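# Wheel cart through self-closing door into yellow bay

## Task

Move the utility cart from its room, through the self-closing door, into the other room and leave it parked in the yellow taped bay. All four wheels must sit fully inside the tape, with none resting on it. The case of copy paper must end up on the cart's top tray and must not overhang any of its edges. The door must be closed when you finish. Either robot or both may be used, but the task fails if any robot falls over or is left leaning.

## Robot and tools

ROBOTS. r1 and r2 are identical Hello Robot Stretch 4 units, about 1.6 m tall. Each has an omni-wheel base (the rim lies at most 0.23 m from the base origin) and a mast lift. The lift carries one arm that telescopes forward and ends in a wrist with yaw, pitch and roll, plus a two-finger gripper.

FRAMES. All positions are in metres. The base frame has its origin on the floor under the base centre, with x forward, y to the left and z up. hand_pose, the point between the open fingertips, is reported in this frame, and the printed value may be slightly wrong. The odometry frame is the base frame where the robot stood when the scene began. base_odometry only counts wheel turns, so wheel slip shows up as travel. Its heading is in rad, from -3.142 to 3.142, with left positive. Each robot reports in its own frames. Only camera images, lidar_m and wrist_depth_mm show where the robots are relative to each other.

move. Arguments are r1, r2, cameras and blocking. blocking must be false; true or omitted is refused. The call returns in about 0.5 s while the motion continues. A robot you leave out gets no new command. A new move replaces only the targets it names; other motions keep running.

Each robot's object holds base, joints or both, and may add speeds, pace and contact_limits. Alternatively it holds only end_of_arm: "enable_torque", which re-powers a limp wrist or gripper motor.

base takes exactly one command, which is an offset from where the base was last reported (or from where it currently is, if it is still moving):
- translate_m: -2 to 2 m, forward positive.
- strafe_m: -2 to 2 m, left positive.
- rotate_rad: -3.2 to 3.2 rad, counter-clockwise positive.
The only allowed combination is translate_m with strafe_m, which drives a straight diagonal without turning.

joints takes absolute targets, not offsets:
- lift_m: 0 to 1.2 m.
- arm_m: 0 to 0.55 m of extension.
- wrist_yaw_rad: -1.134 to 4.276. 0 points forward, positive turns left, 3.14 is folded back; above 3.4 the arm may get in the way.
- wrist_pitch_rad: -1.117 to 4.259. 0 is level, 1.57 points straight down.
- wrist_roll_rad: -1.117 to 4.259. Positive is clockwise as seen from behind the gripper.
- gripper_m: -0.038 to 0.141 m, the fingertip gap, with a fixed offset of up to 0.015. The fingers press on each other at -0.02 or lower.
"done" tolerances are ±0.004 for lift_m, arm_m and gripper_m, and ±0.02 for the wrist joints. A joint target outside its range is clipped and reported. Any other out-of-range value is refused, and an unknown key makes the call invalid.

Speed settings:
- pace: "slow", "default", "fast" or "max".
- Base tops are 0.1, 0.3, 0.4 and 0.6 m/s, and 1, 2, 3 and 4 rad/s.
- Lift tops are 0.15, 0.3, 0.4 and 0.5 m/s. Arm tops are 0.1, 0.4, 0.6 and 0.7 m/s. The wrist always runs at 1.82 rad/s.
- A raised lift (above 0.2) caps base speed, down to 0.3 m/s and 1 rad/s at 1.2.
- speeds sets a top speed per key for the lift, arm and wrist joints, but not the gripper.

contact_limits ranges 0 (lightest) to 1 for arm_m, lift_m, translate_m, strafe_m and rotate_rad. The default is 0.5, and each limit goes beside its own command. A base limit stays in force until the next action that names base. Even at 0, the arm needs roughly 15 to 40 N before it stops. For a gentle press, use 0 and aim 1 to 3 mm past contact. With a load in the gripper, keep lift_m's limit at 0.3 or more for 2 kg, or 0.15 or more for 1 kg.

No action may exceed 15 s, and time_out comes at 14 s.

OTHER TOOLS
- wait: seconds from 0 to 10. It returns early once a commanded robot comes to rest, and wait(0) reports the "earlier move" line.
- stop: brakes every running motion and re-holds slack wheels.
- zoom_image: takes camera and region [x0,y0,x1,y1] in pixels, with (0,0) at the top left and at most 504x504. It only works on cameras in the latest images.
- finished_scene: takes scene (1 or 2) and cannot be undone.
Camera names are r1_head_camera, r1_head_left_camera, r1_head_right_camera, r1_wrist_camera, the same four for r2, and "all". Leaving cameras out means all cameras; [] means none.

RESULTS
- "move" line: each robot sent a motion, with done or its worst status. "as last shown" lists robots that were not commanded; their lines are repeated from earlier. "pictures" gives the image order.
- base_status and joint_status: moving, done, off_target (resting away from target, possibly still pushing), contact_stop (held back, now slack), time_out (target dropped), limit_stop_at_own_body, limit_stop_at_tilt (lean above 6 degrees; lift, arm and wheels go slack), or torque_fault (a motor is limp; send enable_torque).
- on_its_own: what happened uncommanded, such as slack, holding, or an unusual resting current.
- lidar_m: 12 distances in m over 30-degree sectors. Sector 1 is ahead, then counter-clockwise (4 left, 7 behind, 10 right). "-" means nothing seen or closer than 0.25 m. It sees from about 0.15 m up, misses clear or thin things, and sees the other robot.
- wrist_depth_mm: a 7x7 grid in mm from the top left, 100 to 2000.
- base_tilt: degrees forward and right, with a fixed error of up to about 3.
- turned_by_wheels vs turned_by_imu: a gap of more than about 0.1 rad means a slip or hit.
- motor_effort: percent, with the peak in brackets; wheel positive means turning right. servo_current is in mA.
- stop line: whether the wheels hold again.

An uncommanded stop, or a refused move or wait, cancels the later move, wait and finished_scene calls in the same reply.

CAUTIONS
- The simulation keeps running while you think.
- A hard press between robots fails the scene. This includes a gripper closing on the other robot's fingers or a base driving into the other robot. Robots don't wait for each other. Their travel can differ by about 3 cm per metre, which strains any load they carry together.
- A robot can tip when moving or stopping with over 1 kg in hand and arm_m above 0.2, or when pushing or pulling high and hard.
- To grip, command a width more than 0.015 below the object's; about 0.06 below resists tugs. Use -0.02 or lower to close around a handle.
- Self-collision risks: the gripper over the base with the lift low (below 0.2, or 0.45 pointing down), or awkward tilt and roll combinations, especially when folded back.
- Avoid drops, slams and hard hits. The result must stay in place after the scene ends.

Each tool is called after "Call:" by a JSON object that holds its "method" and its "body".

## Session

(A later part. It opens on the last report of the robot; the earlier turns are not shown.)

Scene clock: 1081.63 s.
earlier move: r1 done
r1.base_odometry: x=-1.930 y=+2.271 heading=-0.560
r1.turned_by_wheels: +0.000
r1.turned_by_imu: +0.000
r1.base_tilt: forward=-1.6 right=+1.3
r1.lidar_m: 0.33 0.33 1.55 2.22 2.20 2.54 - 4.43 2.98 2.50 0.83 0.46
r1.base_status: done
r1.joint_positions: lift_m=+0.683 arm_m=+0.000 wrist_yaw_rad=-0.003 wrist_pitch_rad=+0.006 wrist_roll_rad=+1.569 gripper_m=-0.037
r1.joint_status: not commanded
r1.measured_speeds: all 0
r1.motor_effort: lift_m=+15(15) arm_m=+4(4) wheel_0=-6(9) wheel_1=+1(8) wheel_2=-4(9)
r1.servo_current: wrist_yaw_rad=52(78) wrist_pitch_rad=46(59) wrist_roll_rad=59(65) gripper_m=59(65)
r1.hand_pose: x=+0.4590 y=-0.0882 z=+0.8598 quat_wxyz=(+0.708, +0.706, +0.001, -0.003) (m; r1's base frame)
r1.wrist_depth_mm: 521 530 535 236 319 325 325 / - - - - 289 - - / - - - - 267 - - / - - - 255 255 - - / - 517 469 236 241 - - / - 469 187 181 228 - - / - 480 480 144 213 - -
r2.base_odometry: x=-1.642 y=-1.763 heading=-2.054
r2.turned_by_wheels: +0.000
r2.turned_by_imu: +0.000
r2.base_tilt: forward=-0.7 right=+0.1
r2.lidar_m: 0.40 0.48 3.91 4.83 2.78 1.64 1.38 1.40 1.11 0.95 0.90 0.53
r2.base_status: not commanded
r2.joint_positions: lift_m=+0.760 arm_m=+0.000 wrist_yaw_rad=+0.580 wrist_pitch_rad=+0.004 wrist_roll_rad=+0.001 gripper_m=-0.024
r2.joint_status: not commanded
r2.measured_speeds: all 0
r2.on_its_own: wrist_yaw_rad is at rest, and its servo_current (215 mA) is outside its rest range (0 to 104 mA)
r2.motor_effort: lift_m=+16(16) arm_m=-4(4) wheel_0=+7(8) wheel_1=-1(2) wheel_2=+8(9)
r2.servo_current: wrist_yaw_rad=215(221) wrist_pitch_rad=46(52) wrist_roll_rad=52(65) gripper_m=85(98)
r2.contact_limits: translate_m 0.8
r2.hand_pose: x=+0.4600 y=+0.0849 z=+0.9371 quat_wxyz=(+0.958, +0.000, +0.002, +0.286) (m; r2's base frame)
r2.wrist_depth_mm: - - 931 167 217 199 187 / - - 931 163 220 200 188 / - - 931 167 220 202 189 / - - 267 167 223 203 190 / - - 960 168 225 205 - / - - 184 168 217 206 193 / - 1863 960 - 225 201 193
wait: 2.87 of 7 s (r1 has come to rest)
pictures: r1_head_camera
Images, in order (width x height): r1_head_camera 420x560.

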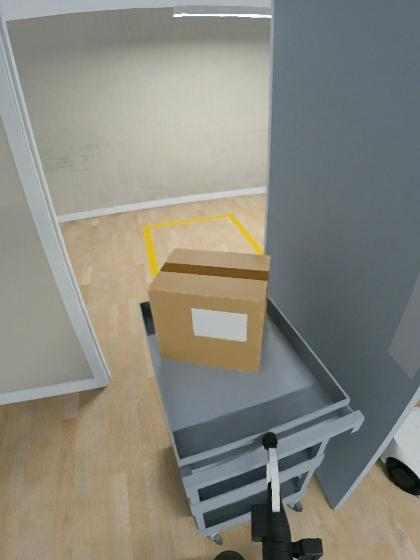

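Call:
{"method": "move", "body": {"r1": {"base":{"translate_m":0.1,"strafe_m":0.22},"pace":"slow"}, "blocking": false, "cameras": []}}

Call:
{"method": "wait", "body": {"seconds": 7, "cameras": ["r1_head_camera"]}}

Scene clock: 1099.77 s.
move: r1 moving
r1.base_odometry: x=-1.919 y=+2.278 heading=-0.561
r1.turned_by_wheels: -0.001
r1.turned_by_imu: -0.001
r1.base_tilt: forward=-1.6 right=+1.3
r1.lidar_m: 0.33 0.36 1.56 2.20 2.20 2.56 - 4.45 2.96 2.52 0.87 0.44
r1.base_status: translate_m moving; strafe_m moving
r1.joint_positions: lift_m=+0.683 arm_m=+0.000 wrist_yaw_rad=-0.003 wrist_pitch_rad=+0.006 wrist_roll_rad=+1.569 gripper_m=-0.037
r1.joint_status: not commanded
r1.measured_speeds: translate_m=+0.021 strafe_m=+0.045 rotate_rad=-0.001 lift_m=+0.000 arm_m=+0.000 wrist_yaw_rad=+0.000 wrist_pitch_rad=+0.000 wrist_roll_rad=+0.000
r1.motor_effort: lift_m=+15(15) arm_m=+4(4) wheel_0=-7(10) wheel_1=+6(8) wheel_2=-6(7)
r1.servo_current: wrist_yaw_rad=72(72) wrist_pitch_rad=59(59) wrist_roll_rad=72(72) gripper_m=59(65)
r1.hand_pose: x=+0.4590 y=-0.0882 z=+0.8598 quat_wxyz=(+0.708, +0.706, +0.001, -0.003) (m; r1's base frame)
r1.wrist_depth_mm: 525 535 544 236 319 322 325 / - - - - 289 - - / - - - - 267 - - / - - - 254 254 - - / - 517 469 235 240 - - / - 473 186 181 229 - - / - 477 477 143 212 - -
r2.base_odometry: x=-1.642 y=-1.763 heading=-2.054
r2.turned_by_wheels: +0.000
r2.turned_by_imu: +0.000
r2.base_tilt: forward=-0.7 right=+0.0
r2.lidar_m: 0.39 0.47 3.92 4.86 2.77 1.65 1.40 1.39 1.13 0.96 0.91 0.54
r2.base_status: not commanded
r2.joint_positions: lift_m=+0.760 arm_m=+0.000 wrist_yaw_rad=+0.580 wrist_pitch_rad=+0.004 wrist_roll_rad=+0.001 gripper_m=-0.024
r2.joint_status: not commanded
r2.measured_speeds: all 0
r2.motor_effort: lift_m=+16(16) arm_m=-3(4) wheel_0=+7(7) wheel_1=-1(2) wheel_2=+8(8)
r2.servo_current: wrist_yaw_rad=208(208) wrist_pitch_rad=39(46) wrist_roll_rad=39(52) gripper_m=91(91)
r2.contact_limits: translate_m 0.8
r2.hand_pose: x=+0.4600 y=+0.0849 z=+0.9371 quat_wxyz=(+0.958, +0.000, +0.002, +0.286) (m; r2's base frame)
r2.wrist_depth_mm: - - 904 166 218 200 187 / - - 946 163 220 201 189 / - - 931 167 221 202 189 / - - 267 167 222 204 190 / - - - 168 225 206 - / - - 184 168 216 206 193 / - 1863 960 - 225 202 193
pictures: none
No camera images: "cameras" was empty.

Scene clock: 1102.97 s.
earlier move: r1 done
r1.base_odometry: x=-1.728 y=+2.404 heading=-0.561
r1.turned_by_wheels: +0.000
r1.turned_by_imu: +0.001
r1.base_tilt: forward=-1.6 right=+1.3
r1.lidar_m: 0.34 0.36 1.40 2.02 2.03 2.36 4.02 4.59 3.17 2.70 0.78 0.43
r1.base_status: done
r1.joint_positions: lift_m=+0.683 arm_m=+0.000 wrist_yaw_rad=-0.003 wrist_pitch_rad=+0.006 wrist_roll_rad=+1.569 gripper_m=-0.037
r1.joint_status: not commanded
r1.measured_speeds: all 0
r1.motor_effort: lift_m=+15(15) arm_m=+4(4) wheel_0=-6(11) wheel_1=+2(8) wheel_2=-2(7)
r1.servo_current: wrist_yaw_rad=46(72) wrist_pitch_rad=52(59) wrist_roll_rad=59(72) gripper_m=59(65)
r1.hand_pose: x=+0.4590 y=-0.0882 z=+0.8598 quat_wxyz=(+0.708, +0.706, +0.001, -0.003) (m; r1's base frame)
r1.wrist_depth_mm: - - - - 267 301 - / - - - 196 258 - - / - - - 248 249 1756 - / - - 525 242 243 - - / - 473 477 177 236 - - / - 508 186 179 229 - - / - - 525 145 221 - -
r2.base_odometry: x=-1.642 y=-1.763 heading=-2.054
r2.turned_by_wheels: +0.000
r2.turned_by_imu: +0.000
r2.base_tilt: forward=-0.7 right=+0.0
r2.lidar_m: 0.37 0.48 3.94 4.84 2.73 1.62 1.40 1.39 1.11 0.96 0.94 0.55
r2.base_status: not commanded
r2.joint_positions: lift_m=+0.760 arm_m=+0.000 wrist_yaw_rad=+0.580 wrist_pitch_rad=+0.004 wrist_roll_rad=+0.001 gripper_m=-0.024
r2.joint_status: not commanded
r2.measured_speeds: all 0
r2.on_its_own: wrist_yaw_rad is at rest, and its servo_current (195 mA) is outside its rest range (0 to 104 mA)
r2.motor_effort: lift_m=+16(16) arm_m=-3(4) wheel_0=+7(7) wheel_1=-1(2) wheel_2=+8(9)
r2.servo_current: wrist_yaw_rad=195(221) wrist_pitch_rad=39(52) wrist_roll_rad=52(59) gripper_m=85(98)
r2.contact_limits: translate_m 0.8
r2.hand_pose: x=+0.4600 y=+0.0849 z=+0.9371 quat_wxyz=(+0.958, +0.000, +0.002, +0.286) (m; r2's base frame)
r2.wrist_depth_mm: - - - 167 218 200 187 / - - - 163 220 200 188 / - - - 167 221 203 189 / - - - 167 224 204 191 / - - - 168 225 205 - / - - 184 168 216 206 193 / - 1863 1808 - 224 201 193
wait: 3.20 of 7 s (r1 has come to rest)
pictures: r1_head_camera
Images, in order (width x height): r1_head_camera 420x560.

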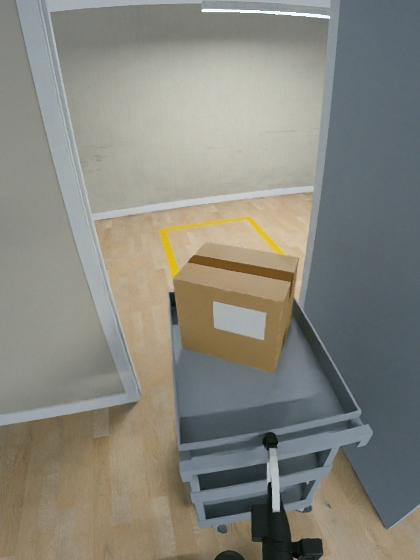

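Call:
{"method": "move", "body": {"r1": {"base":{"translate_m":0.3,"strafe_m":0.05},"pace":"slow"}, "blocking": false, "cameras": []}}

Call:
{"method": "wait", "body": {"seconds": 7, "cameras": ["r1_head_camera"]}}

Scene clock: 1110.33 s.
move: r1 moving
r1.base_odometry: x=-1.716 y=+2.400 heading=-0.561
r1.turned_by_wheels: +0.000
r1.turned_by_imu: +0.000
r1.base_tilt: forward=-1.6 right=+1.3
r1.lidar_m: 0.34 0.37 1.40 2.04 2.01 2.34 4.04 4.63 3.18 2.69 0.78 0.45
r1.base_status: translate_m moving; strafe_m moving
r1.joint_positions: lift_m=+0.683 arm_m=+0.000 wrist_yaw_rad=-0.003 wrist_pitch_rad=+0.006 wrist_roll_rad=+1.569 gripper_m=-0.037
r1.joint_status: not commanded
r1.measured_speeds: translate_m=+0.049 strafe_m=+0.008 rotate_rad=+0.001 lift_m=+0.000 arm_m=+0.000 wrist_yaw_rad=+0.000 wrist_pitch_rad=+0.000 wrist_roll_rad=+0.000
r1.motor_effort: lift_m=+15(15) arm_m=+3(4) wheel_0=+6(7) wheel_1=+6(6) wheel_2=-8(10)
r1.servo_current: wrist_yaw_rad=33(59) wrist_pitch_rad=52(52) wrist_roll_rad=39(59) gripper_m=59(65)
r1.hand_pose: x=+0.4590 y=-0.0882 z=+0.8598 quat_wxyz=(+0.708, +0.706, +0.001, -0.003) (m; r1's base frame)
r1.wrist_depth_mm: - - - - 267 300 - / - - - 255 259 - - / - - - 249 250 1863 - / - - 525 241 243 - - / - 477 473 178 236 - - / - 508 205 177 229 - - / - - 521 144 220 - -
r2.base_odometry: x=-1.642 y=-1.763 heading=-2.054
r2.turned_by_wheels: +0.000
r2.turned_by_imu: +0.000
r2.base_tilt: forward=-0.7 right=+0.1
r2.lidar_m: 0.38 0.47 3.92 4.84 2.77 1.62 1.39 1.40 1.13 0.97 0.93 0.54
r2.base_status: not commanded
r2.joint_positions: lift_m=+0.760 arm_m=+0.000 wrist_yaw_rad=+0.580 wrist_pitch_rad=+0.004 wrist_roll_rad=+0.001 gripper_m=-0.024
r2.joint_status: not commanded
r2.measured_speeds: all 0
r2.motor_effort: lift_m=+16(16) arm_m=-4(4) wheel_0=+7(7) wheel_1=-1(2) wheel_2=+9(9)
r2.servo_current: wrist_yaw_rad=208(208) wrist_pitch_rad=46(46) wrist_roll_rad=46(52) gripper_m=85(91)
r2.contact_limits: translate_m 0.8
r2.hand_pose: x=+0.4600 y=+0.0849 z=+0.9371 quat_wxyz=(+0.958, +0.000, +0.002, +0.286) (m; r2's base frame)
r2.wrist_depth_mm: - - - 167 217 199 187 / - - - 163 220 200 189 / - - - 167 222 202 189 / - - - 168 223 203 190 / - - - 168 225 204 - / - - 184 168 216 206 193 / - 1863 1863 - 225 202 193
pictures: none
No camera images: "cameras" was empty.

Scene clock: 1114.13 s.
earlier move: r1 done
r1.base_odometry: x=-1.447 y=+2.287 heading=-0.560
r1.turned_by_wheels: +0.000
r1.turned_by_imu: +0.001
r1.base_tilt: forward=-1.6 right=+1.3
r1.lidar_m: 0.33 0.35 1.03 1.82 2.04 2.39 4.13 4.90 3.11 0.71 0.71 0.46
r1.base_status: done
r1.joint_positions: lift_m=+0.683 arm_m=+0.000 wrist_yaw_rad=+0.000 wrist_pitch_rad=+0.006 wrist_roll_rad=+1.569 gripper_m=-0.037
r1.joint_status: not commanded
r1.measured_speeds: all 0
r1.motor_effort: lift_m=+15(15) arm_m=+4(4) wheel_0=+6(9) wheel_1=+3(8) wheel_2=-2(10)
r1.servo_current: wrist_yaw_rad=52(78) wrist_pitch_rad=52(52) wrist_roll_rad=39(65) gripper_m=65(65)
r1.hand_pose: x=+0.4592 y=-0.0875 z=+0.8598 quat_wxyz=(+0.708, +0.706, +0.002, -0.002) (m; r1's base frame)
r1.wrist_depth_mm: - - - - 320 324 327 / - - - - 301 1618 1255 / - - - - 274 1756 - / - - - 259 258 - - / - 621 496 237 240 - - / - 462 212 175 229 - - / - 473 473 144 212 - -
r2.base_odometry: x=-1.642 y=-1.763 heading=-2.054
r2.turned_by_wheels: +0.000
r2.turned_by_imu: +0.001
r2.base_tilt: forward=-0.6 right=+0.0
r2.lidar_m: 0.39 0.48 3.89 4.84 2.79 1.64 1.40 1.41 1.13 0.96 0.91 0.55
r2.base_status: not commanded
r2.joint_positions: lift_m=+0.760 arm_m=+0.000 wrist_yaw_rad=+0.580 wrist_pitch_rad=+0.004 wrist_roll_rad=+0.001 gripper_m=-0.024
r2.joint_status: not commanded
r2.measured_speeds: all 0
r2.on_its_own: wrist_yaw_rad is at rest, and its servo_current (208 mA) is outside its rest range (0 to 104 mA)
r2.motor_effort: lift_m=+16(16) arm_m=-3(4) wheel_0=+7(8) wheel_1=-1(2) wheel_2=+8(9)
r2.servo_current: wrist_yaw_rad=208(215) wrist_pitch_rad=46(52) wrist_roll_rad=52(65) gripper_m=98(98)
r2.contact_limits: translate_m 0.8
r2.hand_pose: x=+0.4600 y=+0.0849 z=+0.9371 quat_wxyz=(+0.958, +0.000, +0.002, +0.286) (m; r2's base frame)
r2.wrist_depth_mm: - - - 167 218 200 187 / - - - 163 220 200 187 / - - - 167 221 202 190 / - - - 168 224 203 190 / - - - 168 225 205 - / - - 184 168 217 206 192 / - 1808 1921 - 224 202 193
wait: 3.80 of 7 s (r1 has come to rest)
pictures: r1_head_camera
Images, in order (width x height): r1_head_camera 420x560.

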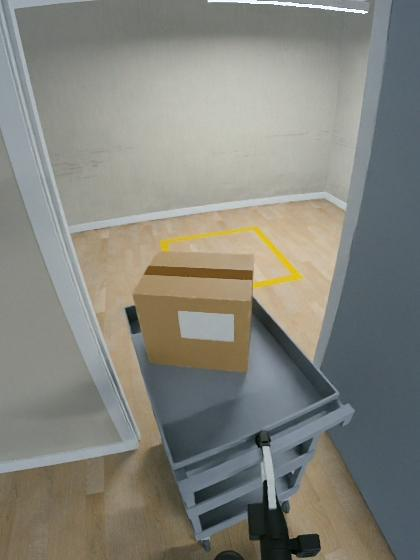

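Call:
{"method": "move", "body": {"r1": {"base":{"translate_m":0.02,"strafe_m":0.33},"pace":"slow"}, "blocking": false, "cameras": []}}

Call:
{"method": "wait", "body": {"seconds": 7, "cameras": ["r1_head_camera"]}}

Scene clock: 1124.87 s.
move: r1 moving
r1.base_odometry: x=-1.439 y=+2.299 heading=-0.561
r1.turned_by_wheels: +0.000
r1.turned_by_imu: -0.001
r1.base_tilt: forward=-1.6 right=+1.3
r1.lidar_m: 0.31 0.34 1.05 1.81 2.04 2.38 4.09 4.93 3.13 0.72 0.73 0.45
r1.base_status: translate_m moving; strafe_m moving
r1.joint_positions: lift_m=+0.683 arm_m=+0.000 wrist_yaw_rad=+0.000 wrist_pitch_rad=+0.006 wrist_roll_rad=+1.569 gripper_m=-0.037
r1.joint_status: not commanded
r1.measured_speeds: translate_m=+0.002 strafe_m=+0.055 rotate_rad=+0.001 lift_m=+0.000 arm_m=+0.000 wrist_yaw_rad=+0.000 wrist_pitch_rad=+0.000 wrist_roll_rad=+0.000
r1.motor_effort: lift_m=+15(15) arm_m=+4(4) wheel_0=-7(9) wheel_1=+7(8) wheel_2=-1(3)
r1.servo_current: wrist_yaw_rad=39(59) wrist_pitch_rad=46(52) wrist_roll_rad=52(52) gripper_m=59(65)
r1.hand_pose: x=+0.4592 y=-0.0875 z=+0.8598 quat_wxyz=(+0.708, +0.706, +0.002, -0.002) (m; r1's base frame)
r1.wrist_depth_mm: - - - - 325 329 - / - - - 229 307 1661 1205 / - - - - 281 1708 - / - - - 259 258 1921 - / - - 512 237 240 - - / - 462 208 181 229 - - / - 469 473 142 211 - -
r2.base_odometry: x=-1.642 y=-1.763 heading=-2.054
r2.turned_by_wheels: +0.000
r2.turned_by_imu: +0.000
r2.base_tilt: forward=-0.6 right=+0.0
r2.lidar_m: 0.39 0.46 3.91 4.84 2.77 1.66 1.40 1.40 1.11 0.93 0.92 0.55
r2.base_status: not commanded
r2.joint_positions: lift_m=+0.760 arm_m=+0.000 wrist_yaw_rad=+0.580 wrist_pitch_rad=+0.004 wrist_roll_rad=+0.001 gripper_m=-0.024
r2.joint_status: not commanded
r2.measured_speeds: all 0
r2.motor_effort: lift_m=+16(16) arm_m=-3(4) wheel_0=+7(8) wheel_1=-1(1) wheel_2=+8(8)
r2.servo_current: wrist_yaw_rad=208(208) wrist_pitch_rad=46(52) wrist_roll_rad=33(52) gripper_m=91(91)
r2.contact_limits: translate_m 0.8
r2.hand_pose: x=+0.4600 y=+0.0849 z=+0.9371 quat_wxyz=(+0.958, +0.000, +0.002, +0.286) (m; r2's base frame)
r2.wrist_depth_mm: - - - 166 219 199 187 / - - - 163 220 200 189 / - - - 167 221 203 190 / - - - 167 224 204 190 / - - - 168 224 205 - / - - 184 168 217 206 193 / - 1863 1863 - 224 201 193
pictures: none
No camera images: "cameras" was empty.

Scene clock: 1128.87 s.
earlier move: r1 done
r1.base_odometry: x=-1.255 y=+2.556 heading=-0.561
r1.turned_by_wheels: +0.000
r1.turned_by_imu: +0.001
r1.base_tilt: forward=-1.6 right=+1.3
r1.lidar_m: 0.39 0.78 0.93 1.60 1.75 2.04 3.58 5.02 3.51 1.04 1.01 0.40
r1.base_status: done
r1.joint_positions: lift_m=+0.683 arm_m=+0.000 wrist_yaw_rad=-0.004 wrist_pitch_rad=+0.006 wrist_roll_rad=+1.569 gripper_m=-0.037
r1.joint_status: not commanded
r1.measured_speeds: all 0
r1.motor_effort: lift_m=+15(15) arm_m=-3(4) wheel_0=-5(13) wheel_1=+1(8) wheel_2=-2(7)
r1.servo_current: wrist_yaw_rad=39(72) wrist_pitch_rad=46(59) wrist_roll_rad=59(78) gripper_m=59(65)
r1.hand_pose: x=+0.4590 y=-0.0885 z=+0.8598 quat_wxyz=(+0.708, +0.706, +0.001, -0.003) (m; r1's base frame)
r1.wrist_depth_mm: - - - 244 243 1661 1205 / - - - - 240 1756 - / - - 591 236 238 - - / - 473 469 175 235 - - / - 504 496 232 233 - - / - - 186 178 229 - - / - - 574 125 226 - -
r2.base_odometry: x=-1.642 y=-1.763 heading=-2.054
r2.turned_by_wheels: +0.000
r2.turned_by_imu: +0.001
r2.base_tilt: forward=-0.7 right=+0.1
r2.lidar_m: 0.40 0.47 3.89 4.85 2.78 1.62 1.41 1.40 1.11 0.97 0.94 0.52
r2.base_status: not commanded
r2.joint_positions: lift_m=+0.760 arm_m=+0.000 wrist_yaw_rad=+0.580 wrist_pitch_rad=+0.004 wrist_roll_rad=+0.001 gripper_m=-0.024
r2.joint_status: not commanded
r2.measured_speeds: all 0
r2.on_its_own: wrist_yaw_rad is at rest, and its servo_current (202 mA) is outside its rest range (0 to 104 mA)
r2.motor_effort: lift_m=+16(16) arm_m=-3(4) wheel_0=+7(8) wheel_1=-1(2) wheel_2=+9(9)
r2.servo_current: wrist_yaw_rad=202(215) wrist_pitch_rad=52(52) wrist_roll_rad=46(65) gripper_m=85(98)
r2.contact_limits: translate_m 0.8
r2.hand_pose: x=+0.4600 y=+0.0849 z=+0.9371 quat_wxyz=(+0.958, +0.000, +0.002, +0.286) (m; r2's base frame)
r2.wrist_depth_mm: - - - 166 218 200 186 / - - - 163 220 200 188 / - - - 167 221 202 190 / - - - 167 223 204 191 / - - - 168 224 205 - / - - 183 168 216 206 193 / - 1863 1863 - 224 201 193
wait: 4.00 of 7 s (r1 has come to rest)
pictures: r1_head_camera
Images, in order (width x height): r1_head_camera 420x560.

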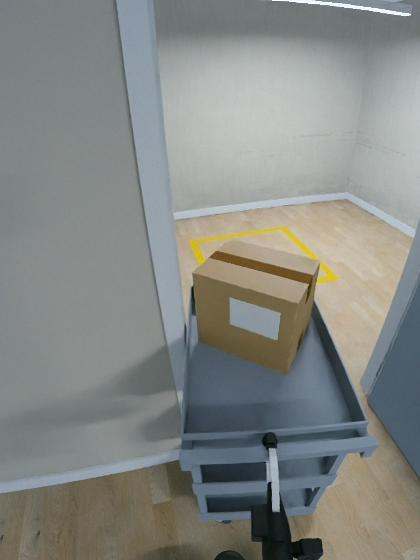

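Call:
{"method": "move", "body": {"r1": {"base":{"translate_m":0.0,"strafe_m":0.25},"pace":"slow"}, "blocking": false, "cameras": []}}

Call:
{"method": "wait", "body": {"seconds": 7, "cameras": ["r1_head_camera"]}}

Scene clock: 1136.07 s.
move: r1 moving
r1.base_odometry: x=-1.247 y=+2.568 heading=-0.561
r1.turned_by_wheels: +0.000
r1.turned_by_imu: +0.000
r1.base_tilt: forward=-1.6 right=+1.3
r1.lidar_m: 0.36 0.80 0.92 1.59 1.72 2.00 3.54 5.02 3.51 1.01 1.03 0.44
r1.base_status: translate_m moving; strafe_m moving
r1.joint_positions: lift_m=+0.683 arm_m=+0.000 wrist_yaw_rad=-0.004 wrist_pitch_rad=+0.006 wrist_roll_rad=+1.569 gripper_m=-0.037
r1.joint_status: not commanded
r1.measured_speeds: translate_m=+0.000 strafe_m=+0.057 rotate_rad=-0.002 lift_m=+0.000 arm_m=+0.000 wrist_yaw_rad=+0.000 wrist_pitch_rad=+0.000 wrist_roll_rad=+0.000
r1.motor_effort: lift_m=+15(15) arm_m=-4(4) wheel_0=-9(12) wheel_1=+6(6) wheel_2=+0(2)
r1.servo_current: wrist_yaw_rad=52(59) wrist_pitch_rad=46(59) wrist_roll_rad=52(59) gripper_m=59(65)
r1.hand_pose: x=+0.4590 y=-0.0885 z=+0.8598 quat_wxyz=(+0.708, +0.706, +0.001, -0.003) (m; r1's base frame)
r1.wrist_depth_mm: - - - 241 241 1708 1308 / - - - 239 238 1708 - / - - 574 235 236 - - / - 466 469 174 236 - - / - 508 500 231 234 - - / - - 186 178 229 - - / - - 580 124 228 - -
r2.base_odometry: x=-1.642 y=-1.763 heading=-2.054
r2.turned_by_wheels: +0.000
r2.turned_by_imu: +0.000
r2.base_tilt: forward=-0.7 right=+0.0
r2.lidar_m: 0.40 0.47 3.91 4.86 2.78 1.63 1.39 1.39 1.11 0.97 0.93 0.54
r2.base_status: not commanded
r2.joint_positions: lift_m=+0.760 arm_m=+0.000 wrist_yaw_rad=+0.580 wrist_pitch_rad=+0.004 wrist_roll_rad=+0.001 gripper_m=-0.024
r2.joint_status: not commanded
r2.measured_speeds: all 0
r2.motor_effort: lift_m=+16(16) arm_m=-3(4) wheel_0=+7(7) wheel_1=-1(2) wheel_2=+8(8)
r2.servo_current: wrist_yaw_rad=215(215) wrist_pitch_rad=39(52) wrist_roll_rad=46(65) gripper_m=85(91)
r2.contact_limits: translate_m 0.8
r2.hand_pose: x=+0.4600 y=+0.0849 z=+0.9371 quat_wxyz=(+0.958, +0.000, +0.002, +0.286) (m; r2's base frame)
r2.wrist_depth_mm: - - - 166 217 200 187 / - - - 163 220 200 187 / - - - 167 221 202 190 / - - - 167 224 203 190 / - - - 167 225 206 - / - - 184 168 216 206 193 / - 1921 1863 - 225 201 193
pictures: none
No camera images: "cameras" was empty.

Scene clock: 1139.20 s.
earlier move: r1 done
r1.base_odometry: x=-1.122 y=+2.768 heading=-0.561
r1.turned_by_wheels: +0.000
r1.turned_by_imu: -0.001
r1.base_tilt: forward=-1.6 right=+1.3
r1.lidar_m: 0.43 0.72 0.86 1.45 1.51 1.74 3.04 5.08 3.77 1.26 0.33 0.34
r1.base_status: done
r1.joint_positions: lift_m=+0.683 arm_m=+0.000 wrist_yaw_rad=-0.010 wrist_pitch_rad=+0.006 wrist_roll_rad=+1.569 gripper_m=-0.037
r1.joint_status: not commanded
r1.measured_speeds: all 0
r1.motor_effort: lift_m=+15(15) arm_m=+4(4) wheel_0=-6(15) wheel_1=+2(6) wheel_2=-3(10)
r1.servo_current: wrist_yaw_rad=85(91) wrist_pitch_rad=52(59) wrist_roll_rad=46(72) gripper_m=59(65)
r1.hand_pose: x=+0.4584 y=-0.0903 z=+0.8598 quat_wxyz=(+0.708, +0.706, -0.001, -0.006) (m; r1's base frame)
r1.wrist_depth_mm: - 359 362 - 153 154 - / - 415 421 105 165 166 - / - 564 521 113 181 - - / - - - - 198 - - / - - - - 218 - - / - - 181 181 233 - - / - 138 167 - 177 - -
r2.base_odometry: x=-1.642 y=-1.763 heading=-2.054
r2.turned_by_wheels: +0.000
r2.turned_by_imu: +0.000
r2.base_tilt: forward=-0.7 right=+0.0
r2.lidar_m: 0.40 0.47 3.90 4.84 2.79 1.64 1.41 1.41 1.13 0.98 0.93 0.54
r2.base_status: not commanded
r2.joint_positions: lift_m=+0.760 arm_m=+0.000 wrist_yaw_rad=+0.580 wrist_pitch_rad=+0.004 wrist_roll_rad=+0.001 gripper_m=-0.024
r2.joint_status: not commanded
r2.measured_speeds: all 0
r2.on_its_own: wrist_yaw_rad is at rest, and its servo_current (208 mA) is outside its rest range (0 to 104 mA)
r2.motor_effort: lift_m=+16(16) arm_m=-3(4) wheel_0=+7(7) wheel_1=-1(2) wheel_2=+8(9)
r2.servo_current: wrist_yaw_rad=208(215) wrist_pitch_rad=46(52) wrist_roll_rad=46(72) gripper_m=85(98)
r2.contact_limits: translate_m 0.8
r2.hand_pose: x=+0.4600 y=+0.0849 z=+0.9371 quat_wxyz=(+0.958, +0.000, +0.002, +0.286) (m; r2's base frame)
r2.wrist_depth_mm: - - - 166 218 199 187 / - - - 163 220 200 188 / - - - 167 221 202 189 / - - - 167 223 204 191 / - - - 168 224 205 - / - - 184 168 217 206 193 / - 1863 1863 - 224 201 194
wait: 3.13 of 7 s (r1 has come to rest)
pictures: r1_head_camera
Images, in order (width x height): r1_head_camera 420x560.

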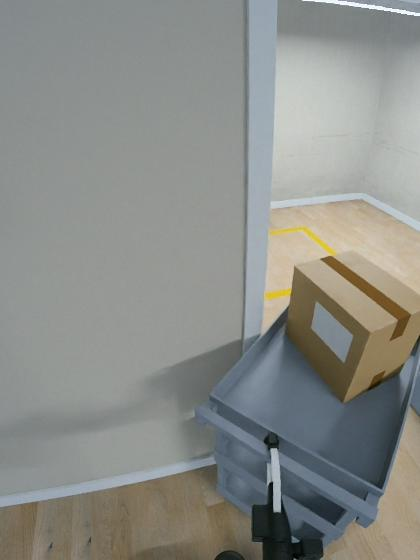

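Call:
{"method": "move", "body": {"r1": {"base":{"translate_m":0.2,"strafe_m":-0.15},"pace":"slow"}, "blocking": false, "cameras": []}}

Call:
{"method": "wait", "body": {"seconds": 7, "cameras": ["r1_head_camera"]}}

Scene clock: 1148.63 s.
move: r1 moving
r1.base_odometry: x=-1.117 y=+2.755 heading=-0.561
r1.turned_by_wheels: +0.000
r1.turned_by_imu: +0.000
r1.base_tilt: forward=-1.6 right=+1.2
r1.lidar_m: 0.43 0.70 0.84 1.46 1.47 1.78 3.06 5.09 3.75 1.27 0.36 0.35
r1.base_status: translate_m moving; strafe_m moving
r1.joint_positions: lift_m=+0.683 arm_m=+0.000 wrist_yaw_rad=-0.003 wrist_pitch_rad=+0.006 wrist_roll_rad=+1.569 gripper_m=-0.037
r1.joint_status: not commanded
r1.measured_speeds: translate_m=+0.042 strafe_m=-0.032 rotate_rad=-0.002 lift_m=+0.000 arm_m=+0.000 wrist_yaw_rad=+0.007 wrist_pitch_rad=+0.000 wrist_roll_rad=+0.000
r1.motor_effort: lift_m=+15(15) arm_m=+4(4) wheel_0=+10(10) wheel_1=-1(3) wheel_2=-8(8)
r1.servo_current: wrist_yaw_rad=46(91) wrist_pitch_rad=39(52) wrist_roll_rad=52(59) gripper_m=65(65)
r1.hand_pose: x=+0.4590 y=-0.0883 z=+0.8598 quat_wxyz=(+0.708, +0.706, +0.001, -0.003) (m; r1's base frame)
r1.wrist_depth_mm: - 357 355 - 150 148 - / - 415 421 - 161 158 - / - - 525 106 176 - - / - - - 118 193 603 - / - - - - 214 - - / - - 180 156 230 - - / - 139 167 139 176 - -
r2.base_odometry: x=-1.642 y=-1.763 heading=-2.054
r2.turned_by_wheels: +0.000
r2.turned_by_imu: +0.000
r2.base_tilt: forward=-0.7 right=+0.0
r2.lidar_m: 0.40 0.43 3.91 4.85 2.79 1.64 1.43 1.41 1.12 0.96 0.94 0.54
r2.base_status: not commanded
r2.joint_positions: lift_m=+0.760 arm_m=+0.000 wrist_yaw_rad=+0.580 wrist_pitch_rad=+0.004 wrist_roll_rad=+0.001 gripper_m=-0.024
r2.joint_status: not commanded
r2.measured_speeds: all 0
r2.motor_effort: lift_m=+16(16) arm_m=-3(4) wheel_0=+7(7) wheel_1=-2(2) wheel_2=+8(9)
r2.servo_current: wrist_yaw_rad=202(221) wrist_pitch_rad=46(52) wrist_roll_rad=46(52) gripper_m=78(91)
r2.contact_limits: translate_m 0.8
r2.hand_pose: x=+0.4600 y=+0.0849 z=+0.9371 quat_wxyz=(+0.958, +0.000, +0.002, +0.286) (m; r2's base frame)
r2.wrist_depth_mm: - - - 166 218 199 187 / - - - 163 220 200 188 / - - - 167 222 202 190 / - - - 167 223 204 190 / - - - 168 224 206 - / - - 183 168 216 206 191 / - 1863 1863 - 225 202 193
pictures: none
No camera images: "cameras" was empty.

Scene clock: 1151.83 s.
earlier move: r1 done
r1.base_odometry: x=-1.032 y=+2.534 heading=-0.561
r1.turned_by_wheels: +0.000
r1.turned_by_imu: +0.000
r1.base_tilt: forward=-1.6 right=+1.3
r1.lidar_m: 0.44 0.57 0.68 1.17 1.69 1.97 3.48 5.24 3.51 1.05 0.32 0.30
r1.base_status: done
r1.joint_positions: lift_m=+0.683 arm_m=+0.000 wrist_yaw_rad=+0.001 wrist_pitch_rad=+0.006 wrist_roll_rad=+1.569 gripper_m=-0.037
r1.joint_status: not commanded
r1.measured_speeds: all 0
r1.motor_effort: lift_m=+15(15) arm_m=+4(4) wheel_0=+5(12) wheel_1=-4(5) wheel_2=-1(10)
r1.servo_current: wrist_yaw_rad=39(91) wrist_pitch_rad=52(59) wrist_roll_rad=33(65) gripper_m=59(65)
r1.hand_pose: x=+0.4593 y=-0.0872 z=+0.8598 quat_wxyz=(+0.708, +0.706, +0.002, -0.002) (m; r1's base frame)
r1.wrist_depth_mm: - 424 - - - - - / - - - - - - - / - - - - - - - / - - - - - 1430 - / - - - - - 1661 1308 / - - - - 172 377 382 / - 404 180 118 171 132 424
r2.base_odometry: x=-1.642 y=-1.763 heading=-2.054
r2.turned_by_wheels: +0.000
r2.turned_by_imu: +0.000
r2.base_tilt: forward=-0.7 right=+0.0
r2.lidar_m: 0.40 0.49 3.87 4.84 2.78 1.66 1.40 1.40 1.11 0.96 0.91 0.55
r2.base_status: not commanded
r2.joint_positions: lift_m=+0.760 arm_m=+0.000 wrist_yaw_rad=+0.580 wrist_pitch_rad=+0.004 wrist_roll_rad=+0.001 gripper_m=-0.024
r2.joint_status: not commanded
r2.measured_speeds: all 0
r2.on_its_own: wrist_yaw_rad is at rest, and its servo_current (195 mA) is outside its rest range (0 to 104 mA)
r2.motor_effort: lift_m=+16(16) arm_m=-3(4) wheel_0=+7(7) wheel_1=-1(2) wheel_2=+8(9)
r2.servo_current: wrist_yaw_rad=195(221) wrist_pitch_rad=39(52) wrist_roll_rad=46(59) gripper_m=91(98)
r2.contact_limits: translate_m 0.8
r2.hand_pose: x=+0.4600 y=+0.0849 z=+0.9371 quat_wxyz=(+0.958, +0.000, +0.002, +0.286) (m; r2's base frame)
r2.wrist_depth_mm: - - - 167 218 199 187 / - - - 163 219 201 188 / - - - 167 221 202 189 / - - - 168 223 204 190 / - - - 168 225 205 - / - - 184 168 216 206 193 / - 1863 1863 - 224 202 194
wait: 3.20 of 7 s (r1 has come to rest)
pictures: r1_head_camera
Images, in order (width x height): r1_head_camera 420x560.

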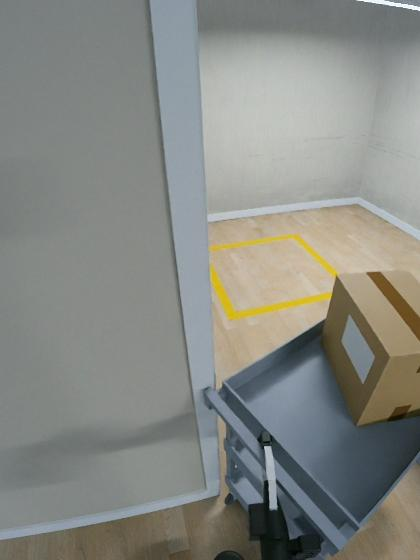

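Call:
{"method": "move", "body": {"r1": {"base":{"translate_m":-0.257,"strafe_m":-0.313},"pace":"slow"}, "blocking": false, "cameras": []}}

Call:
{"method": "wait", "body": {"seconds": 8, "cameras": ["r1_head_camera"]}}

Scene clock: 1221.77 s.
move: r1 moving
r1.base_odometry: x=-1.044 y=+2.530 heading=-0.561
r1.turned_by_wheels: +0.001
r1.turned_by_imu: +0.000
r1.base_tilt: forward=-1.6 right=+1.3
r1.lidar_m: 0.42 0.57 0.70 1.20 1.73 2.00 3.52 5.22 3.53 1.05 0.35 0.30
r1.base_status: translate_m moving; strafe_m moving
r1.joint_positions: lift_m=+0.683 arm_m=+0.000 wrist_yaw_rad=+0.001 wrist_pitch_rad=+0.006 wrist_roll_rad=+1.569 gripper_m=-0.037
r1.joint_status: not commanded
r1.measured_speeds: translate_m=-0.031 strafe_m=-0.038 rotate_rad=-0.002 lift_m=+0.000 arm_m=+0.000 wrist_yaw_rad=+0.000 wrist_pitch_rad=+0.000 wrist_roll_rad=+0.000
r1.motor_effort: lift_m=+15(15) arm_m=+3(4) wheel_0=+8(8) wheel_1=-6(9) wheel_2=+6(7)
r1.servo_current: wrist_yaw_rad=46(65) wrist_pitch_rad=39(52) wrist_roll_rad=33(65) gripper_m=52(65)
r1.hand_pose: x=+0.4593 y=-0.0872 z=+0.8598 quat_wxyz=(+0.708, +0.706, +0.002, -0.002) (m; r1's base frame)
r1.wrist_depth_mm: - 424 - - - - - / - - - - - - - / - - - - - - - / - - - - - 1430 - / - - - - - 1618 1308 / - - - - 172 377 379 / - 410 180 117 171 132 433
r2.base_odometry: x=-1.642 y=-1.763 heading=-2.054
r2.turned_by_wheels: +0.000
r2.turned_by_imu: +0.000
r2.base_tilt: forward=-0.6 right=+0.0
r2.lidar_m: 0.40 0.49 3.91 4.85 2.74 1.65 1.41 1.38 1.12 0.97 0.91 0.56
r2.base_status: not commanded
r2.joint_positions: lift_m=+0.760 arm_m=+0.000 wrist_yaw_rad=+0.580 wrist_pitch_rad=+0.004 wrist_roll_rad=+0.001 gripper_m=-0.024
r2.joint_status: not commanded
r2.measured_speeds: all 0
r2.motor_effort: lift_m=+16(16) arm_m=-3(4) wheel_0=+7(7) wheel_1=-1(2) wheel_2=+8(9)
r2.servo_current: wrist_yaw_rad=208(215) wrist_pitch_rad=39(46) wrist_roll_rad=52(59) gripper_m=78(98)
r2.contact_limits: translate_m 0.8
r2.hand_pose: x=+0.4600 y=+0.0849 z=+0.9371 quat_wxyz=(+0.958, +0.000, +0.002, +0.286) (m; r2's base frame)
r2.wrist_depth_mm: - - - 166 219 199 187 / - - - 163 220 200 188 / - - - 167 221 202 189 / - - - 168 222 203 190 / - - - 168 225 205 - / - - 184 168 216 206 193 / - 1863 1863 - 224 202 193
pictures: none
No camera images: "cameras" was empty.

Scene clock: 1226.60 s.
earlier move: r1 done
r1.base_odometry: x=-1.416 y=+2.406 heading=-0.561
r1.turned_by_wheels: +0.000
r1.turned_by_imu: -0.002
r1.base_tilt: forward=-1.5 right=+1.3
r1.lidar_m: 0.43 0.90 1.06 1.82 1.94 2.23 3.85 4.91 3.29 0.83 0.83 0.38
r1.base_status: done
r1.joint_positions: lift_m=+0.683 arm_m=+0.000 wrist_yaw_rad=+0.002 wrist_pitch_rad=+0.006 wrist_roll_rad=+1.569 gripper_m=-0.037
r1.joint_status: not commanded
r1.measured_speeds: all 0
r1.motor_effort: lift_m=+15(15) arm_m=-4(4) wheel_0=+2(10) wheel_1=-2(9) wheel_2=+4(9)
r1.servo_current: wrist_yaw_rad=59(72) wrist_pitch_rad=39(59) wrist_roll_rad=39(78) gripper_m=65(65)
r1.hand_pose: x=+0.4595 y=-0.0869 z=+0.8598 quat_wxyz=(+0.708, +0.706, +0.003, -0.001) (m; r1's base frame)
r1.wrist_depth_mm: - 410 402 110 168 169 - / - 397 399 120 178 - - / - 484 469 - 190 - - / - - 580 - 204 - - / - - - - 220 1661 - / - - 206 174 230 1618 1229 / - - 182 143 177 1430 1229
r2.base_odometry: x=-1.642 y=-1.763 heading=-2.054
r2.turned_by_wheels: +0.000
r2.turned_by_imu: +0.001
r2.base_tilt: forward=-0.6 right=+0.1
r2.lidar_m: 0.40 0.49 3.94 4.85 2.79 1.63 1.40 1.42 1.11 0.95 0.92 0.53
r2.base_status: not commanded
r2.joint_positions: lift_m=+0.760 arm_m=+0.000 wrist_yaw_rad=+0.580 wrist_pitch_rad=+0.004 wrist_roll_rad=+0.001 gripper_m=-0.024
r2.joint_status: not commanded
r2.measured_speeds: all 0
r2.on_its_own: wrist_yaw_rad is at rest, and its servo_current (202 mA) is outside its rest range (0 to 104 mA)
r2.motor_effort: lift_m=+16(16) arm_m=-4(4) wheel_0=+7(8) wheel_1=-1(2) wheel_2=+8(9)
r2.servo_current: wrist_yaw_rad=202(215) wrist_pitch_rad=39(52) wrist_roll_rad=46(65) gripper_m=91(98)
r2.contact_limits: translate_m 0.8
r2.hand_pose: x=+0.4600 y=+0.0849 z=+0.9371 quat_wxyz=(+0.958, +0.000, +0.002, +0.286) (m; r2's base frame)
r2.wrist_depth_mm: - - - 167 218 200 187 / - - - 163 220 201 188 / - - - 167 221 202 190 / - - - 168 223 204 190 / - - - 167 225 205 - / - - 183 168 216 206 192 / - 1808 1863 - 224 201 193
wait: 4.83 of 8 s (r1 has come to rest)
pictures: r1_head_camera
Images, in order (width x height): r1_head_camera 420x560.

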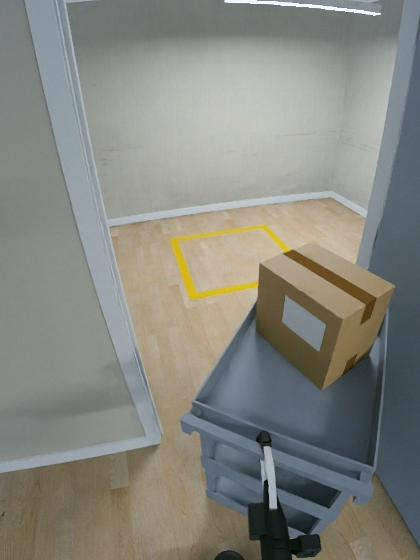

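Call:
{"method": "move", "body": {"r1": {"base":{"translate_m":-0.13,"strafe_m":0.07},"pace":"slow"}, "blocking": false, "cameras": []}}

Call:
{"method": "wait", "body": {"seconds": 5, "cameras": []}}

Call:
{"method": "move", "body": {"r1": {"base":{"translate_m":-0.12,"strafe_m":-0.45},"pace":"slow"}, "blocking": false, "cameras": []}}

Call:
{"method": "wait", "body": {"seconds": 8, "cameras": ["r1_head_camera"]}}

Scene clock: 1237.37 s.
move: r1 moving
r1.base_odometry: x=-1.423 y=+2.418 heading=-0.562
r1.turned_by_wheels: -0.001
r1.turned_by_imu: -0.001
r1.base_tilt: forward=-1.6 right=+1.3
r1.lidar_m: 0.42 0.90 1.04 1.83 1.92 2.24 3.80 4.86 3.29 0.86 0.40 0.38
r1.base_status: translate_m moving; strafe_m moving
r1.joint_positions: lift_m=+0.683 arm_m=+0.000 wrist_yaw_rad=+0.001 wrist_pitch_rad=+0.006 wrist_roll_rad=+1.569 gripper_m=-0.037
r1.joint_status: not commanded
r1.measured_speeds: translate_m=-0.049 strafe_m=+0.026 rotate_rad=-0.007 lift_m=+0.000 arm_m=+0.000 wrist_yaw_rad=-0.021 wrist_pitch_rad=+0.000 wrist_roll_rad=+0.000
r1.motor_effort: lift_m=+15(15) arm_m=-4(4) wheel_0=-9(11) wheel_1=-3(4) wheel_2=+7(10)
r1.servo_current: wrist_yaw_rad=39(59) wrist_pitch_rad=39(52) wrist_roll_rad=46(59) gripper_m=59(65)
r1.hand_pose: x=+0.4594 y=-0.0871 z=+0.8598 quat_wxyz=(+0.708, +0.706, +0.002, -0.002) (m; r1's base frame)
r1.wrist_depth_mm: - 455 452 120 177 - - / - 402 407 - 187 - - / - 469 459 - 198 - - / - - 539 - 208 - - / - - - 154 221 1661 - / - - 186 167 230 1708 - / - - 181 144 178 1464 1229
r2.base_odometry: x=-1.642 y=-1.763 heading=-2.054
r2.turned_by_wheels: +0.000
r2.turned_by_imu: +0.000
r2.base_tilt: forward=-0.6 right=+0.1
r2.lidar_m: 0.37 0.45 3.93 4.85 2.78 1.65 1.40 1.40 1.12 0.96 0.92 0.53
r2.base_status: not commanded
r2.joint_positions: lift_m=+0.760 arm_m=+0.000 wrist_yaw_rad=+0.580 wrist_pitch_rad=+0.004 wrist_roll_rad=+0.001 gripper_m=-0.024
r2.joint_status: not commanded
r2.measured_speeds: all 0
r2.motor_effort: lift_m=+16(16) arm_m=-3(4) wheel_0=+7(7) wheel_1=-1(1) wheel_2=+8(9)
r2.servo_current: wrist_yaw_rad=202(208) wrist_pitch_rad=39(46) wrist_roll_rad=39(52) gripper_m=91(98)
r2.contact_limits: translate_m 0.8
r2.hand_pose: x=+0.4600 y=+0.0849 z=+0.9371 quat_wxyz=(+0.958, +0.000, +0.002, +0.286) (m; r2's base frame)
r2.wrist_depth_mm: - - - 167 218 200 187 / - - - 163 220 200 188 / - - - 167 221 202 190 / - - - 168 223 203 191 / - - - 167 225 205 - / - - 184 168 216 206 193 / - 1863 1863 - 224 201 193
pictures: none
No camera images: "cameras" was empty.

Scene clock: 1239.50 s.
earlier move: r1 done
r1.base_odometry: x=-1.489 y=+2.534 heading=-0.562
r1.turned_by_wheels: +0.000
r1.turned_by_imu: -0.001
r1.base_tilt: forward=-1.6 right=+1.3
r1.lidar_m: 0.42 0.99 1.17 1.82 1.82 2.10 3.62 4.79 3.40 1.29 0.40 0.39
r1.base_status: done
r1.joint_positions: lift_m=+0.683 arm_m=+0.000 wrist_yaw_rad=-0.002 wrist_pitch_rad=+0.006 wrist_roll_rad=+1.569 gripper_m=-0.037
r1.joint_status: not commanded
r1.measured_speeds: all 0
r1.motor_effort: lift_m=+15(15) arm_m=-4(4) wheel_0=-7(13) wheel_1=-4(6) wheel_2=-1(10)
r1.servo_current: wrist_yaw_rad=59(59) wrist_pitch_rad=46(59) wrist_roll_rad=72(72) gripper_m=65(65)
r1.hand_pose: x=+0.4591 y=-0.0881 z=+0.8598 quat_wxyz=(+0.708, +0.706, +0.001, -0.003) (m; r1's base frame)
r1.wrist_depth_mm: - 410 397 111 169 169 - / - 397 402 119 179 - - / - 488 473 - 191 - - / - - 580 - 204 - - / - - - - 221 1708 - / - - 186 165 181 1708 1308 / - - 182 143 178 1499 1229
r2.base_odometry: x=-1.642 y=-1.763 heading=-2.054
r2.turned_by_wheels: +0.000
r2.turned_by_imu: +0.000
r2.base_tilt: forward=-0.6 right=+0.1
r2.lidar_m: 0.39 0.48 3.92 4.86 2.78 1.63 1.40 1.39 1.12 0.95 0.91 0.54
r2.base_status: not commanded
r2.joint_positions: lift_m=+0.760 arm_m=+0.000 wrist_yaw_rad=+0.580 wrist_pitch_rad=+0.004 wrist_roll_rad=+0.001 gripper_m=-0.024
r2.joint_status: not commanded
r2.measured_speeds: all 0
r2.on_its_own: wrist_yaw_rad is at rest, and its servo_current (208 mA) is outside its rest range (0 to 104 mA)
r2.motor_effort: lift_m=+16(16) arm_m=-3(4) wheel_0=+6(7) wheel_1=-1(2) wheel_2=+8(9)
r2.servo_current: wrist_yaw_rad=208(215) wrist_pitch_rad=39(46) wrist_roll_rad=52(59) gripper_m=85(98)
r2.contact_limits: translate_m 0.8
r2.hand_pose: x=+0.4600 y=+0.0850 z=+0.9371 quat_wxyz=(+0.958, +0.000, +0.002, +0.286) (m; r2's base frame)
r2.wrist_depth_mm: - - - 167 218 200 187 / - - - 163 220 201 189 / - - - 167 220 203 190 / - - - 167 223 202 191 / - - - 167 226 204 - / - - 183 168 216 206 193 / - 1808 1921 - 225 200 193
wait: 2.13 of 5 s (r1 has come to rest)
pictures: none
No camera images: "cameras" was empty.

Scene clock: 1240.00 s.
move: r1 moving
r1.base_odometry: x=-1.499 y=+2.526 heading=-0.562
r1.turned_by_wheels: +0.000
r1.turned_by_imu: +0.000
r1.base_tilt: forward=-1.6 right=+1.2
r1.lidar_m: 0.43 1.01 1.17 1.84 1.83 2.12 3.66 4.78 3.39 1.31 0.43 0.37
r1.base_status: translate_m moving; strafe_m moving
r1.joint_positions: lift_m=+0.683 arm_m=+0.000 wrist_yaw_rad=-0.002 wrist_pitch_rad=+0.006 wrist_roll_rad=+1.569 gripper_m=-0.037
r1.joint_status: not commanded
r1.measured_speeds: translate_m=-0.013 strafe_m=-0.048 rotate_rad=+0.001 lift_m=+0.000 arm_m=+0.000 wrist_yaw_rad=+0.000 wrist_pitch_rad=+0.000 wrist_roll_rad=+0.000
r1.motor_effort: lift_m=+15(15) arm_m=-4(4) wheel_0=+6(6) wheel_1=-6(8) wheel_2=+3(3)
r1.servo_current: wrist_yaw_rad=52(72) wrist_pitch_rad=52(52) wrist_roll_rad=59(65) gripper_m=52(59)
r1.hand_pose: x=+0.4591 y=-0.0881 z=+0.8598 quat_wxyz=(+0.708, +0.706, +0.001, -0.003) (m; r1's base frame)
r1.wrist_depth_mm: - 402 392 - 166 167 - / - 394 397 116 177 - - / - 488 473 - 189 - - / - - 585 - 203 - - / - - - - 220 1756 - / - - 205 - 230 1661 1308 / - - 182 143 177 1618 1229
r2.base_odometry: x=-1.642 y=-1.763 heading=-2.054
r2.turned_by_wheels: +0.000
r2.turned_by_imu: +0.000
r2.base_tilt: forward=-0.6 right=+0.0
r2.lidar_m: 0.41 0.49 3.93 4.87 2.80 1.65 1.38 1.42 1.12 0.94 0.93 0.54
r2.base_status: not commanded
r2.joint_positions: lift_m=+0.760 arm_m=+0.000 wrist_yaw_rad=+0.580 wrist_pitch_rad=+0.004 wrist_roll_rad=+0.001 gripper_m=-0.024
r2.joint_status: not commanded
r2.measured_speeds: all 0
r2.motor_effort: lift_m=+16(16) arm_m=-3(4) wheel_0=+7(7) wheel_1=-1(1) wheel_2=+8(9)
r2.servo_current: wrist_yaw_rad=195(202) wrist_pitch_rad=46(46) wrist_roll_rad=52(65) gripper_m=85(91)
r2.contact_limits: translate_m 0.8
r2.hand_pose: x=+0.4600 y=+0.0850 z=+0.9371 quat_wxyz=(+0.958, +0.000, +0.002, +0.286) (m; r2's base frame)
r2.wrist_depth_mm: - - - 166 219 200 187 / - - - 163 220 200 188 / - - - 167 221 202 189 / - - - 167 223 203 191 / - - - 168 224 205 - / - - 184 168 216 206 193 / - 1863 1808 - 224 201 193
pictures: none
No camera images: "cameras" was empty.

Scene clock: 1245.40 s.
earlier move: r1 done
r1.base_odometry: x=-1.830 y=+2.217 heading=-0.562
r1.turned_by_wheels: +0.000
r1.turned_by_imu: -0.002
r1.base_tilt: forward=-1.6 right=+1.2
r1.lidar_m: 0.36 0.35 1.45 2.21 2.22 2.58 - 4.56 2.96 2.48 0.61 0.44
r1.base_status: done
r1.joint_positions: lift_m=+0.683 arm_m=+0.000 wrist_yaw_rad=+0.003 wrist_pitch_rad=+0.006 wrist_roll_rad=+1.569 gripper_m=-0.037
r1.joint_status: not commanded
r1.measured_speeds: all 0
r1.motor_effort: lift_m=+15(15) arm_m=+4(4) wheel_0=+4(12) wheel_1=-3(8) wheel_2=+4(7)
r1.servo_current: wrist_yaw_rad=46(72) wrist_pitch_rad=52(59) wrist_roll_rad=65(78) gripper_m=59(72)
r1.hand_pose: x=+0.4596 y=-0.0865 z=+0.8598 quat_wxyz=(+0.708, +0.706, +0.003, -0.001) (m; r1's base frame)
r1.wrist_depth_mm: 535 530 530 259 264 535 530 / - - - 253 256 - - / - - - 247 249 - - / - - 521 238 242 - - / - 480 473 176 236 - - / - - 211 179 229 - - / - 544 182 147 221 - -
r2.base_odometry: x=-1.642 y=-1.763 heading=-2.054
r2.turned_by_wheels: +0.000
r2.turned_by_imu: +0.001
r2.base_tilt: forward=-0.7 right=+0.0
r2.lidar_m: 0.39 0.49 3.93 4.86 2.80 1.64 1.40 1.40 1.10 0.96 0.92 0.55
r2.base_status: not commanded
r2.joint_positions: lift_m=+0.760 arm_m=+0.000 wrist_yaw_rad=+0.580 wrist_pitch_rad=+0.004 wrist_roll_rad=+0.001 gripper_m=-0.024
r2.joint_status: not commanded
r2.measured_speeds: all 0
r2.on_its_own: wrist_yaw_rad is at rest, and its servo_current (195 mA) is outside its rest range (0 to 104 mA)
r2.motor_effort: lift_m=+16(16) arm_m=-4(4) wheel_0=+7(7) wheel_1=-1(2) wheel_2=+8(9)
r2.servo_current: wrist_yaw_rad=195(215) wrist_pitch_rad=46(52) wrist_roll_rad=46(65) gripper_m=85(98)
r2.contact_limits: translate_m 0.8
r2.hand_pose: x=+0.4600 y=+0.0850 z=+0.9371 quat_wxyz=(+0.958, +0.000, +0.002, +0.286) (m; r2's base frame)
r2.wrist_depth_mm: - - 866 167 218 200 187 / - - 866 163 220 200 189 / - - 891 167 221 202 190 / - - 904 168 223 204 190 / - - - 168 225 205 - / - - 183 168 216 206 192 / - 1863 1756 - 225 201 193
wait: 5.40 of 8 s (r1 has come to rest)
pictures: r1_head_camera
Images, in order (width x height): r1_head_camera 420x560.

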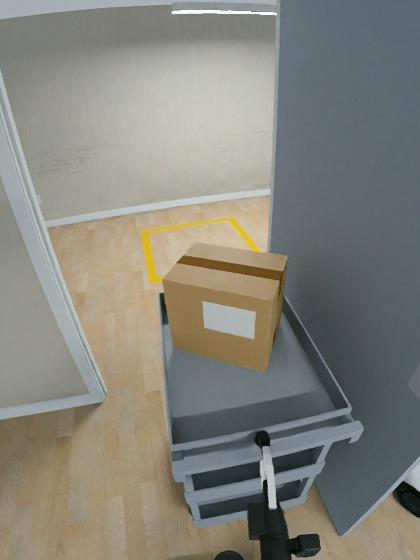

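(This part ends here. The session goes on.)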